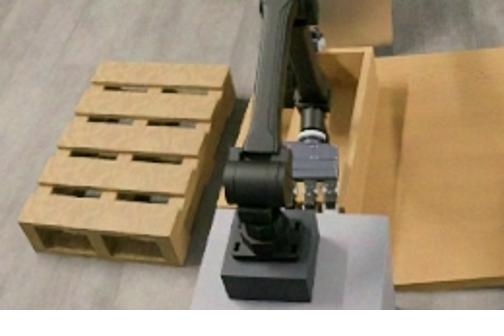

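Emit:
{"name": "move", "arguments": {"arm1": {"target":[-0.695,0.212,0.158,0.5591,-0.8287,0.0217,-0.0146],"speed":0.12}, "arm2": {"target":[-0.53,-0.228,0.164,-0.0146,0.0217,0.8287,-0.559],"speed":0.12}}}

Emit:
{"name": "move", "arguments": {"arm1": {"target":[-0.738,0.206,0.155,0.5588,-0.8284,0.0325,-0.022],"speed":0.12}, "arm2": {"target":[-0.575,-0.236,0.162,-0.022,0.0325,0.8284,-0.5588],"speed":0.12}}}

Emit:
{"name": "move", "arguments": {"arm1": {"target":[-0.738,0.206,0.10,0.5588,-0.8284,0.0325,-0.022],"speed":0.12}, "arm2": {"target":[-0.575,-0.236,0.105,-0.022,0.0325,0.8284,-0.5588],"speed":0.12}}}

Emit:
{"name": "move", "arguments": {"arm1": {"joints":{"hand_index_mcp":0.914,"hand_middle_mcp":0.914,"hand_ring_mcp":0.914,"hand_index_pip":0.726,"hand_middle_pip":0.726,"hand_ring_pip":0.726,"hand_thumb_mcp":-0.444}}, "arm2": {"joints":{"hand_index_mcp":0.914,"hand_middle_mcp":0.914,"hand_ring_mcp":0.914,"hand_index_pip":0.726,"hand_middle_pip":0.726,"hand_ring_pip":0.726,"hand_thumb_mcp":-0.444}}, "cameras": ["cam_high"]}}

Emit:
{"name": "zoom_image", "arguments": {"camera": "cam_high", "region": [200, 240, 320, 360]}}

Scene clock: 1597.00 s.
Joint torques (N m): arm1=[-3.19 -20.89 -0.17 -4.04 -0.27 0.42] | arm2=[-0.73 -25.82 -0.38 -3.9 -0.91 0.24] | arm3=[0.21 -12.34 6.17 -0.31 -0.41 -0.21]
Motor temperatures (°C): arm1=[29 43 34 25 27 28] | arm2=[28 42 38 27 30 28] | arm3=[25 36 39 25 25 26]
Heat: arm1: hottest joint2_rad 43 °C; arm2: hottest joint2_rad 42 °C; arm3: hottest joint3_rad 39 °C.
move: arm1 off_target; arm2 off_target
Joint velocities: within noise
arm1.joint_positions: joint1_rad=-0.107 joint2_rad=+2.739 joint3_rad=+1.525 joint4_rad=-1.561 joint5_rad=+0.095 joint6_rad=-0.079 hand_index_mcp=+0.870 hand_index_abd=-0.013 hand_index_pip=+0.174 hand_index_dip=-0.833 hand_middle_mcp=+0.793 hand_middle_abd=-0.004 hand_middle_pip=+0.221 hand_middle_dip=-0.882 hand_ring_mcp=+0.739 hand_ring_abd=+0.001 hand_ring_pip=+0.228 hand_ring_dip=-0.918 hand_thumb_cmc=-0.563 hand_thumb_axl=+0.675 hand_thumb_mcp=-0.831 hand_thumb_ipl=+0.192 hand_current_limit=+0.770 hand_speed=-0.600
arm1.joint_status: not commanded
arm1.hand_state: blocked,goal,blocked,blocked,blocked,goal,blocked,blocked,blocked,goal,blocked,blocked,goal,goal,blocked,blocked
arm1.index_mcp_current_ma: 487
arm1.index_abd_current_ma: -13
arm1.index_pip_current_ma: 487
arm1.index_dip_current_ma: 487
arm1.middle_mcp_current_ma: 487
arm1.middle_abd_current_ma: -3
arm1.middle_pip_current_ma: 487
arm1.middle_dip_current_ma: 370
arm1.ring_mcp_current_ma: 487
arm1.ring_abd_current_ma: 0
arm1.ring_pip_current_ma: 487
arm1.ring_dip_current_ma: 219
arm1.thumb_cmc_current_ma: 6
arm1.thumb_axl_current_ma: -3
arm1.thumb_mcp_current_ma: 149
arm1.thumb_ipl_current_ma: 48
arm1.hand_goal_index_mcp: 0.600
arm1.hand_goal_index_abd: 0.000
arm1.hand_goal_index_pip: -0.150
arm1.hand_goal_index_dip: -1.000
arm1.hand_goal_middle_mcp: 0.600
arm1.hand_goal_middle_abd: 0.000
arm1.hand_goal_middle_pip: -0.150
arm1.hand_goal_middle_dip: -1.000
arm1.hand_goal_ring_mcp: 0.600
arm1.hand_goal_ring_abd: 0.000
arm1.hand_goal_ring_pip: -0.150
arm1.hand_goal_ring_dip: -1.000
arm1.hand_goal_thumb_cmc: -0.570
arm1.hand_goal_thumb_axl: 0.678
arm1.hand_goal_thumb_mcp: -0.880
arm1.hand_goal_thumb_ipl: 0.170
arm1.hand: x=-0.6770 y=+0.2275 z=+0.1196 quat_wxyz=(-0.567, +0.823, +0.013, +0.012) (m; scene frame)
arm1.hand_target: x=-0.6942 y=+0.2139 z=+0.1553 quat_wxyz=(-0.560, +0.828, -0.022, +0.015) (m; scene frame)
arm1.hand_status: off_target (0.045 m and 4.2 deg from the pose sent, 0.048 m and 4.6 deg at the start)
arm2.joint_positions: joint1_rad=-0.033 joint2_rad=+2.654 joint3_rad=+1.450 joint4_rad=-1.571 joint5_rad=+0.060 joint6_rad=-0.060 hand_index_mcp=+0.887 hand_index_abd=-0.010 hand_index_pip=+0.185 hand_index_dip=-0.877 hand_middle_mcp=+0.829 hand_middle_abd=-0.002 hand_middle_pip=+0.151 hand_middle_dip=-0.864 hand_ring_mcp=+0.778 hand_ring_abd=-0.002 hand_ring_pip=+0.099 hand_ring_dip=-0.845 hand_thumb_cmc=-0.562 hand_thumb_axl=+0.676 hand_thumb_mcp=-0.838 hand_thumb_ipl=+0.183 hand_current_limit=+0.770 hand_speed=-0.600
arm2.joint_status: not commanded
arm2.hand_state: blocked,goal,blocked,blocked,blocked,goal,blocked,blocked,blocked,goal,blocked,blocked,goal,goal,blocked,goal
arm2.index_mcp_current_ma: 487
arm2.index_abd_current_ma: -2
arm2.index_pip_current_ma: 487
arm2.index_dip_current_ma: 264
arm2.middle_mcp_current_ma: 487
arm2.middle_abd_current_ma: 0
arm2.middle_pip_current_ma: 487
arm2.middle_dip_current_ma: 318
arm2.ring_mcp_current_ma: 487
arm2.ring_abd_current_ma: 0
arm2.ring_pip_current_ma: 487
arm2.ring_dip_current_ma: 404
arm2.thumb_cmc_current_ma: 2
arm2.thumb_axl_current_ma: 0
arm2.thumb_mcp_current_ma: 59
arm2.thumb_ipl_current_ma: 7
arm2.hand_goal_index_mcp: 0.600
arm2.hand_goal_index_abd: 0.000
arm2.hand_goal_index_pip: -0.150
arm2.hand_goal_index_dip: -1.000
arm2.hand_goal_middle_mcp: 0.600
arm2.hand_goal_middle_abd: 0.000
arm2.hand_goal_middle_pip: -0.150
arm2.hand_goal_middle_dip: -1.000
arm2.hand_goal_ring_mcp: 0.600
arm2.hand_goal_ring_abd: 0.000
arm2.hand_goal_ring_pip: -0.150
arm2.hand_goal_ring_dip: -1.000
arm2.hand_goal_thumb_cmc: -0.570
arm2.hand_goal_thumb_axl: 0.678
arm2.hand_goal_thumb_mcp: -0.880
arm2.hand_goal_thumb_ipl: 0.170
arm2.hand: x=-0.5387 y=-0.2430 z=+0.1274 quat_wxyz=(-0.011, -0.015, +0.823, -0.568) (m; scene frame)
arm2.hand_target: x=-0.5303 y=-0.2296 z=+0.1616 quat_wxyz=(-0.015, +0.021, +0.828, -0.560) (m; scene frame)
arm2.hand_status: off_target (0.040 m and 4.4 deg from the pose sent, 0.044 m and 5.4 deg at the start)
arm3: as last shown
pictures: none

Scene clock: 1598.07 s.
Joint torques (N m): arm1=[-3.02 -19.72 2.7 -5.07 -0.08 0.37] | arm2=[-1.26 -25.47 -0.51 -3.73 -0.81 0.32] | arm3=[-0.21 -12.34 6.23 -0.34 -0.42 -0.2]
Motor temperatures (°C): arm1=[29 43 34 25 27 28] | arm2=[28 43 38 27 30 28] | arm3=[25 36 39 25 25 26]
Heat: arm1: hottest joint2_rad 43 °C; arm2: hottest joint2_rad 43 °C; arm3: hottest joint3_rad 39 °C.
move: arm1 off_target; arm2 off_target
Joint velocities: within noise
arm1.joint_positions: joint1_rad=-0.192 joint2_rad=+2.739 joint3_rad=+1.550 joint4_rad=-1.561 joint5_rad=+0.151 joint6_rad=-0.104 hand_index_mcp=+0.870 hand_index_abd=-0.013 hand_index_pip=+0.174 hand_index_dip=-0.833 hand_middle_mcp=+0.791 hand_middle_abd=-0.005 hand_middle_pip=+0.228 hand_middle_dip=-0.882 hand_ring_mcp=+0.738 hand_ring_abd=+0.001 hand_ring_pip=+0.231 hand_ring_dip=-0.910 hand_thumb_cmc=-0.563 hand_thumb_axl=+0.674 hand_thumb_mcp=-0.830 hand_thumb_ipl=+0.192 hand_current_limit=+0.770 hand_speed=-0.600
arm1.joint_status: not commanded
arm1.hand_state: blocked,goal,blocked,blocked,blocked,goal,blocked,blocked,blocked,goal,blocked,blocked,goal,goal,blocked,blocked
arm1.index_mcp_current_ma: 487
arm1.index_abd_current_ma: -13
arm1.index_pip_current_ma: 487
arm1.index_dip_current_ma: 487
arm1.middle_mcp_current_ma: 487
arm1.middle_abd_current_ma: -3
arm1.middle_pip_current_ma: 487
arm1.middle_dip_current_ma: 370
arm1.ring_mcp_current_ma: 487
arm1.ring_abd_current_ma: 0
arm1.ring_pip_current_ma: 487
arm1.ring_dip_current_ma: 249
arm1.thumb_cmc_current_ma: 6
arm1.thumb_axl_current_ma: -3
arm1.thumb_mcp_current_ma: 155
arm1.thumb_ipl_current_ma: 50
arm1.hand_goal_index_mcp: 0.600
arm1.hand_goal_index_abd: 0.000
arm1.hand_goal_index_pip: -0.150
arm1.hand_goal_index_dip: -1.000
arm1.hand_goal_middle_mcp: 0.600
arm1.hand_goal_middle_abd: 0.000
arm1.hand_goal_middle_pip: -0.150
arm1.hand_goal_middle_dip: -1.000
arm1.hand_goal_ring_mcp: 0.600
arm1.hand_goal_ring_abd: 0.000
arm1.hand_goal_ring_pip: -0.150
arm1.hand_goal_ring_dip: -1.000
arm1.hand_goal_thumb_cmc: -0.570
arm1.hand_goal_thumb_axl: 0.678
arm1.hand_goal_thumb_mcp: -0.880
arm1.hand_goal_thumb_ipl: 0.170
arm1.hand: x=-0.7147 y=+0.2211 z=+0.1186 quat_wxyz=(-0.558, +0.830, +0.004, +0.018) (m; scene frame)
arm1.hand_target: x=-0.7372 y=+0.2075 z=+0.1530 quat_wxyz=(-0.558, +0.829, -0.032, +0.022) (m; scene frame)
arm1.hand_status: off_target (0.046 m and 4.2 deg from the pose sent, 0.074 m and 5.5 deg at the start)
arm2.joint_positions: joint1_rad=+0.062 joint2_rad=+2.646 joint3_rad=+1.420 joint4_rad=-1.549 joint5_rad=-0.050 joint6_rad=-0.023 hand_index_mcp=+0.887 hand_index_abd=-0.010 hand_index_pip=+0.185 hand_index_dip=-0.877 hand_middle_mcp=+0.829 hand_middle_abd=-0.002 hand_middle_pip=+0.152 hand_middle_dip=-0.862 hand_ring_mcp=+0.778 hand_ring_abd=-0.003 hand_ring_pip=+0.103 hand_ring_dip=-0.842 hand_thumb_cmc=-0.562 hand_thumb_axl=+0.676 hand_thumb_mcp=-0.837 hand_thumb_ipl=+0.183 hand_current_limit=+0.770 hand_speed=-0.600
arm2.joint_status: not commanded
arm2.hand_state: blocked,goal,blocked,blocked,blocked,goal,blocked,blocked,blocked,goal,blocked,blocked,goal,goal,blocked,goal
arm2.index_mcp_current_ma: 487
arm2.index_abd_current_ma: -2
arm2.index_pip_current_ma: 487
arm2.index_dip_current_ma: 265
arm2.middle_mcp_current_ma: 487
arm2.middle_abd_current_ma: 0
arm2.middle_pip_current_ma: 487
arm2.middle_dip_current_ma: 327
arm2.ring_mcp_current_ma: 487
arm2.ring_abd_current_ma: 0
arm2.ring_pip_current_ma: 487
arm2.ring_dip_current_ma: 414
arm2.thumb_cmc_current_ma: 2
arm2.thumb_axl_current_ma: 0
arm2.thumb_mcp_current_ma: 61
arm2.thumb_ipl_current_ma: 7
arm2.hand_goal_index_mcp: 0.600
arm2.hand_goal_index_abd: 0.000
arm2.hand_goal_index_pip: -0.150
arm2.hand_goal_index_dip: -1.000
arm2.hand_goal_middle_mcp: 0.600
arm2.hand_goal_middle_abd: 0.000
arm2.hand_goal_middle_pip: -0.150
arm2.hand_goal_middle_dip: -1.000
arm2.hand_goal_ring_mcp: 0.600
arm2.hand_goal_ring_abd: 0.000
arm2.hand_goal_ring_pip: -0.150
arm2.hand_goal_ring_dip: -1.000
arm2.hand_goal_thumb_cmc: -0.570
arm2.hand_goal_thumb_axl: 0.678
arm2.hand_goal_thumb_mcp: -0.880
arm2.hand_goal_thumb_ipl: 0.170
arm2.hand: x=-0.5851 y=-0.2516 z=+0.1273 quat_wxyz=(-0.019, -0.008, +0.823, -0.568) (m; scene frame)
arm2.hand_target: x=-0.5753 y=-0.2377 z=+0.1598 quat_wxyz=(-0.022, +0.032, +0.828, -0.560) (m; scene frame)
arm2.hand_status: off_target (0.039 m and 4.9 deg from the pose sent, 0.051 m and 5.8 deg at the start)
arm3: as last shown
pictures: none

Scene clock: 1599.17 s.
Joint torques (N m): arm1=[-4.13 -14.8 4.89 -1.06 -0.09 0.38] | arm2=[-1.38 -17.08 4.1 -0.68 -0.82 0.31] | arm3=[-0.38 -12.28 6.31 -0.28 -0.41 -0.18]
Motor temperatures (°C): arm1=[29 43 34 25 27 28] | arm2=[28 43 38 27 30 28] | arm3=[25 36 39 25 25 26]
Heat: arm1: hottest joint2_rad 43 °C; arm2: hottest joint2_rad 43 °C; arm3: hottest joint3_rad 39 °C.
move: arm1 off_target; arm2 off_target
Joint velocities: within noise
arm1.joint_positions: joint1_rad=-0.192 joint2_rad=+2.795 joint3_rad=+1.621 joint4_rad=-1.641 joint5_rad=+0.151 joint6_rad=-0.104 hand_index_mcp=+0.870 hand_index_abd=-0.013 hand_index_pip=+0.174 hand_index_dip=-0.846 hand_middle_mcp=+0.791 hand_middle_abd=-0.005 hand_middle_pip=+0.228 hand_middle_dip=-0.886 hand_ring_mcp=+0.738 hand_ring_abd=+0.001 hand_ring_pip=+0.231 hand_ring_dip=-0.910 hand_thumb_cmc=-0.563 hand_thumb_axl=+0.672 hand_thumb_mcp=-0.837 hand_thumb_ipl=+0.187 hand_current_limit=+0.770 hand_speed=-0.600
arm1.joint_status: not commanded
arm1.hand_state: blocked,goal,blocked,blocked,blocked,goal,blocked,blocked,blocked,goal,blocked,blocked,goal,goal,blocked,goal
arm1.index_mcp_current_ma: 487
arm1.index_abd_current_ma: -13
arm1.index_pip_current_ma: 487
arm1.index_dip_current_ma: 487
arm1.middle_mcp_current_ma: 487
arm1.middle_abd_current_ma: -3
arm1.middle_pip_current_ma: 487
arm1.middle_dip_current_ma: 351
arm1.ring_mcp_current_ma: 487
arm1.ring_abd_current_ma: 0
arm1.ring_pip_current_ma: 487
arm1.ring_dip_current_ma: 249
arm1.thumb_cmc_current_ma: 6
arm1.thumb_axl_current_ma: -7
arm1.thumb_mcp_current_ma: 124
arm1.thumb_ipl_current_ma: 34
arm1.hand_goal_index_mcp: 0.600
arm1.hand_goal_index_abd: 0.000
arm1.hand_goal_index_pip: -0.150
arm1.hand_goal_index_dip: -1.000
arm1.hand_goal_middle_mcp: 0.600
arm1.hand_goal_middle_abd: 0.000
arm1.hand_goal_middle_pip: -0.150
arm1.hand_goal_middle_dip: -1.000
arm1.hand_goal_ring_mcp: 0.600
arm1.hand_goal_ring_abd: 0.000
arm1.hand_goal_ring_pip: -0.150
arm1.hand_goal_ring_dip: -1.000
arm1.hand_goal_thumb_cmc: -0.570
arm1.hand_goal_thumb_axl: 0.678
arm1.hand_goal_thumb_mcp: -0.880
arm1.hand_goal_thumb_ipl: 0.170
arm1.hand: x=-0.7144 y=+0.2223 z=+0.1124 quat_wxyz=(-0.584, +0.812, +0.006, +0.024) (m; scene frame)
arm1.hand_target: x=-0.7377 y=+0.2067 z=+0.1015 quat_wxyz=(-0.559, +0.828, -0.033, +0.022) (m; scene frame)
arm1.hand_status: off_target (0.031 m and 5.6 deg from the pose sent, 0.033 m and 4.2 deg at the start)
arm2.joint_positions: joint1_rad=+0.062 joint2_rad=+2.672 joint3_rad=+1.457 joint4_rad=-1.578 joint5_rad=-0.050 joint6_rad=-0.023 hand_index_mcp=+0.887 hand_index_abd=-0.010 hand_index_pip=+0.185 hand_index_dip=-0.877 hand_middle_mcp=+0.829 hand_middle_abd=-0.002 hand_middle_pip=+0.152 hand_middle_dip=-0.862 hand_ring_mcp=+0.778 hand_ring_abd=-0.003 hand_ring_pip=+0.103 hand_ring_dip=-0.847 hand_thumb_cmc=-0.562 hand_thumb_axl=+0.676 hand_thumb_mcp=-0.837 hand_thumb_ipl=+0.178 hand_current_limit=+0.770 hand_speed=-0.600
arm2.joint_status: not commanded
arm2.hand_state: blocked,goal,blocked,blocked,blocked,goal,blocked,blocked,blocked,goal,blocked,blocked,goal,goal,blocked,goal
arm2.index_mcp_current_ma: 487
arm2.index_abd_current_ma: -2
arm2.index_pip_current_ma: 487
arm2.index_dip_current_ma: 265
arm2.middle_mcp_current_ma: 487
arm2.middle_abd_current_ma: 0
arm2.middle_pip_current_ma: 487
arm2.middle_dip_current_ma: 327
arm2.ring_mcp_current_ma: 487
arm2.ring_abd_current_ma: 0
arm2.ring_pip_current_ma: 487
arm2.ring_dip_current_ma: 393
arm2.thumb_cmc_current_ma: 2
arm2.thumb_axl_current_ma: 0
arm2.thumb_mcp_current_ma: 61
arm2.thumb_ipl_current_ma: 3
arm2.hand_goal_index_mcp: 0.600
arm2.hand_goal_index_abd: 0.000
arm2.hand_goal_index_pip: -0.150
arm2.hand_goal_index_dip: -1.000
arm2.hand_goal_middle_mcp: 0.600
arm2.hand_goal_middle_abd: 0.000
arm2.hand_goal_middle_pip: -0.150
arm2.hand_goal_middle_dip: -1.000
arm2.hand_goal_ring_mcp: 0.600
arm2.hand_goal_ring_abd: 0.000
arm2.hand_goal_ring_pip: -0.150
arm2.hand_goal_ring_dip: -1.000
arm2.hand_goal_thumb_cmc: -0.570
arm2.hand_goal_thumb_axl: 0.678
arm2.hand_goal_thumb_mcp: -0.880
arm2.hand_goal_thumb_ipl: 0.170
arm2.hand: x=-0.5852 y=-0.2478 z=+0.1227 quat_wxyz=(-0.019, -0.008, +0.817, -0.576) (m; scene frame)
arm2.hand_target: x=-0.5752 y=-0.2366 z=+0.1061 quat_wxyz=(-0.023, +0.032, +0.828, -0.559) (m; scene frame)
arm2.hand_status: off_target (0.024 m and 5.2 deg from the pose sent, 0.029 m and 4.8 deg at the start)
arm3: as last shown
pictures: none

Scene clock: 1600.17 s.
Joint torques (N m): arm1=[-0.38 -15.38 2.84 -2.24 0.11 0.14] | arm2=[0.38 -17.9 2.35 -1.39 -0.05 -0.14] | arm3=[0.15 -12.22 6.31 -0.28 -0.41 -0.18]
Motor temperatures (°C): arm1=[29 43 34 25 27 28] | arm2=[28 42 38 27 29 28] | arm3=[25 36 39 25 25 26]
Heat: arm1: hottest joint2_rad 43 °C; arm2: hottest joint2_rad 42 °C; arm3: hottest joint3_rad 39 °C.
move: arm1 done; arm2 done
Joint velocities: within noise
arm1.joint_positions: joint1_rad=-0.241 joint2_rad=+2.803 joint3_rad=+1.650 joint4_rad=-1.623 joint5_rad=+0.147 joint6_rad=-0.081 hand_index_mcp=+0.907 hand_index_abd=-0.003 hand_index_pip=+0.720 hand_index_dip=-0.997 hand_middle_mcp=+0.904 hand_middle_abd=-0.003 hand_middle_pip=+0.719 hand_middle_dip=-0.997 hand_ring_mcp=+0.912 hand_ring_abd=+0.001 hand_ring_pip=+0.719 hand_ring_dip=-0.997 hand_thumb_cmc=-0.568 hand_thumb_axl=+0.676 hand_thumb_mcp=-0.443 hand_thumb_ipl=+0.169 hand_current_limit=+0.770 hand_speed=-0.600
arm1.joint_status: all done
arm1.hand_state: goal,goal,goal,goal,goal,goal,goal,goal,goal,goal,goal,goal,goal,goal,goal,goal
arm1.index_mcp_current_ma: -7
arm1.index_abd_current_ma: -1
arm1.index_pip_current_ma: -5
arm1.index_dip_current_ma: 2
arm1.middle_mcp_current_ma: -11
arm1.middle_abd_current_ma: -1
arm1.middle_pip_current_ma: -6
arm1.middle_dip_current_ma: 2
arm1.ring_mcp_current_ma: -2
arm1.ring_abd_current_ma: 0
arm1.ring_pip_current_ma: -7
arm1.ring_dip_current_ma: 2
arm1.thumb_cmc_current_ma: 1
arm1.thumb_axl_current_ma: -1
arm1.thumb_mcp_current_ma: 0
arm1.thumb_ipl_current_ma: -1
arm1.hand_goal_index_mcp: 0.914
arm1.hand_goal_index_abd: 0.000
arm1.hand_goal_index_pip: 0.726
arm1.hand_goal_index_dip: -1.000
arm1.hand_goal_middle_mcp: 0.914
arm1.hand_goal_middle_abd: 0.000
arm1.hand_goal_middle_pip: 0.726
arm1.hand_goal_middle_dip: -1.000
arm1.hand_goal_ring_mcp: 0.914
arm1.hand_goal_ring_abd: 0.000
arm1.hand_goal_ring_pip: 0.726
arm1.hand_goal_ring_dip: -1.000
arm1.hand_goal_thumb_cmc: -0.570
arm1.hand_goal_thumb_axl: 0.678
arm1.hand_goal_thumb_mcp: -0.444
arm1.hand_goal_thumb_ipl: 0.170
arm1.hand: x=-0.7351 y=+0.2143 z=+0.1053 quat_wxyz=(-0.567, +0.822, -0.026, +0.030) (m; scene frame)
arm1.hand_target: x=-0.7377 y=+0.2068 z=+0.1015 quat_wxyz=(-0.559, +0.828, -0.033, +0.022) (m; scene frame)
arm1.hand_status: not commanded
arm2.joint_positions: joint1_rad=+0.041 joint2_rad=+2.680 joint3_rad=+1.478 joint4_rad=-1.561 joint5_rad=-0.072 joint6_rad=+0.027 hand_index_mcp=+0.923 hand_index_abd=-0.001 hand_index_pip=+0.711 hand_index_dip=-0.997 hand_middle_mcp=+0.896 hand_middle_abd=-0.002 hand_middle_pip=+0.718 hand_middle_dip=-0.996 hand_ring_mcp=+0.895 hand_ring_abd=-0.003 hand_ring_pip=+0.720 hand_ring_dip=-0.996 hand_thumb_cmc=-0.568 hand_thumb_axl=+0.678 hand_thumb_mcp=-0.443 hand_thumb_ipl=+0.169 hand_current_limit=+0.770 hand_speed=-0.600
arm2.joint_status: all done
arm2.hand_state: goal,goal,goal,goal,goal,goal,goal,goal,goal,goal,goal,goal,goal,goal,goal,goal
arm2.index_mcp_current_ma: 3
arm2.index_abd_current_ma: 0
arm2.index_pip_current_ma: -6
arm2.index_dip_current_ma: 0
arm2.middle_mcp_current_ma: -9
arm2.middle_abd_current_ma: 0
arm2.middle_pip_current_ma: -2
arm2.middle_dip_current_ma: 0
arm2.ring_mcp_current_ma: -10
arm2.ring_abd_current_ma: 0
arm2.ring_pip_current_ma: -1
arm2.ring_dip_current_ma: 0
arm2.thumb_cmc_current_ma: 0
arm2.thumb_axl_current_ma: 0
arm2.thumb_mcp_current_ma: 0
arm2.thumb_ipl_current_ma: 0
arm2.hand_goal_index_mcp: 0.914
arm2.hand_goal_index_abd: 0.000
arm2.hand_goal_index_pip: 0.726
arm2.hand_goal_index_dip: -1.000
arm2.hand_goal_middle_mcp: 0.914
arm2.hand_goal_middle_abd: 0.000
arm2.hand_goal_middle_pip: 0.726
arm2.hand_goal_middle_dip: -1.000
arm2.hand_goal_ring_mcp: 0.914
arm2.hand_goal_ring_abd: 0.000
arm2.hand_goal_ring_pip: 0.726
arm2.hand_goal_ring_dip: -1.000
arm2.hand_goal_thumb_cmc: -0.570
arm2.hand_goal_thumb_axl: 0.678
arm2.hand_goal_thumb_mcp: -0.444
arm2.hand_goal_thumb_ipl: 0.170
arm2.hand: x=-0.5783 y=-0.2385 z=+0.1163 quat_wxyz=(-0.020, +0.027, +0.825, -0.564) (m; scene frame)
arm2.hand_target: x=-0.5752 y=-0.2365 z=+0.1060 quat_wxyz=(-0.023, +0.032, +0.828, -0.559) (m; scene frame)
arm2.hand_status: not commanded
arm3.joint_positions: joint1_rad=+0.456 joint2_rad=+1.520 joint3_rad=+1.113 joint4_rad=-1.508 joint5_rad=-0.503 joint6_rad=+0.409 hand_index_mcp=+0.474 hand_index_abd=-0.002 hand_index_pip=+0.277 hand_index_dip=+0.398 hand_middle_mcp=+0.474 hand_middle_abd=-0.002 hand_middle_pip=+0.278 hand_middle_dip=+0.398 hand_ring_mcp=+0.475 hand_ring_abd=+0.003 hand_ring_pip=+0.278 hand_ring_dip=+0.398 hand_thumb_cmc=-0.567 hand_thumb_axl=+0.680 hand_thumb_mcp=+0.095 hand_thumb_ipl=+0.001 hand_current_limit=+0.400 hand_speed=-0.600
arm3.joint_status: not commanded
arm3.hand_state: goal,goal,goal,goal,goal,goal,goal,goal,goal,goal,goal,goal,goal,goal,goal,goal
arm3.index_mcp_current_ma: -4
arm3.index_abd_current_ma: 0
arm3.index_pip_current_ma: -1
arm3.index_dip_current_ma: -1
arm3.middle_mcp_current_ma: -4
arm3.middle_abd_current_ma: 0
arm3.middle_pip_current_ma: -1
arm3.middle_dip_current_ma: -1
arm3.ring_mcp_current_ma: -3
arm3.ring_abd_current_ma: 1
arm3.ring_pip_current_ma: -1
arm3.ring_dip_current_ma: -1
arm3.thumb_cmc_current_ma: 1
arm3.thumb_axl_current_ma: 1
arm3.thumb_mcp_current_ma: -3
arm3.thumb_ipl_current_ma: 1
arm3.hand_goal_index_mcp: 0.480
arm3.hand_goal_index_abd: 0.000
arm3.hand_goal_index_pip: 0.280
arm3.hand_goal_index_dip: 0.400
arm3.hand_goal_middle_mcp: 0.480
arm3.hand_goal_middle_abd: 0.000
arm3.hand_goal_middle_pip: 0.280
arm3.hand_goal_middle_dip: 0.400
arm3.hand_goal_ring_mcp: 0.480
arm3.hand_goal_ring_abd: 0.000
arm3.hand_goal_ring_pip: 0.280
arm3.hand_goal_ring_dip: 0.400
arm3.hand_goal_thumb_cmc: -0.570
arm3.hand_goal_thumb_axl: 0.678
arm3.hand_goal_thumb_mcp: 0.100
arm3.hand_goal_thumb_ipl: 0.000
arm3.hand: x=+0.5833 y=+0.6161 z=+0.5240 quat_wxyz=(-0.278, +0.946, +0.130, +0.104) (m; scene frame)
arm3.hand_target: x=+0.5828 y=+0.6190 z=+0.5270 quat_wxyz=(-0.272, +0.946, +0.139, +0.107) (m; scene frame)
arm3.hand_status: not commanded
pictures: cam_high
Images, in order (width x height): cam_high 672x504.

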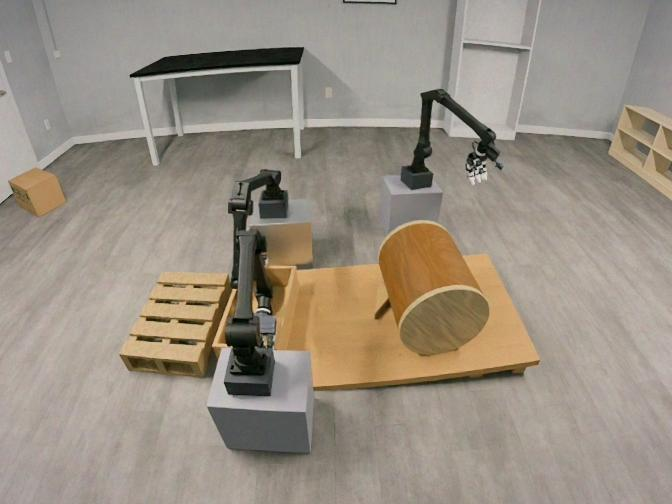

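Scaled by 4.200.

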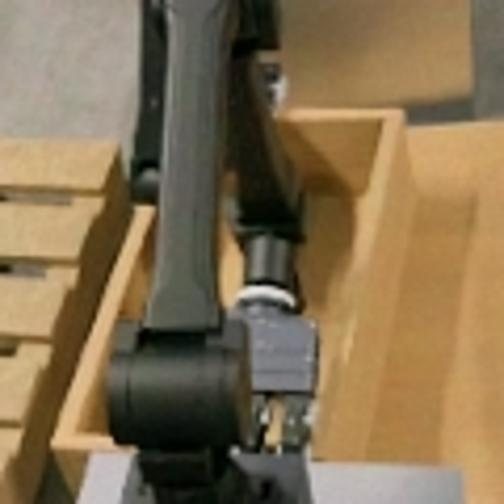

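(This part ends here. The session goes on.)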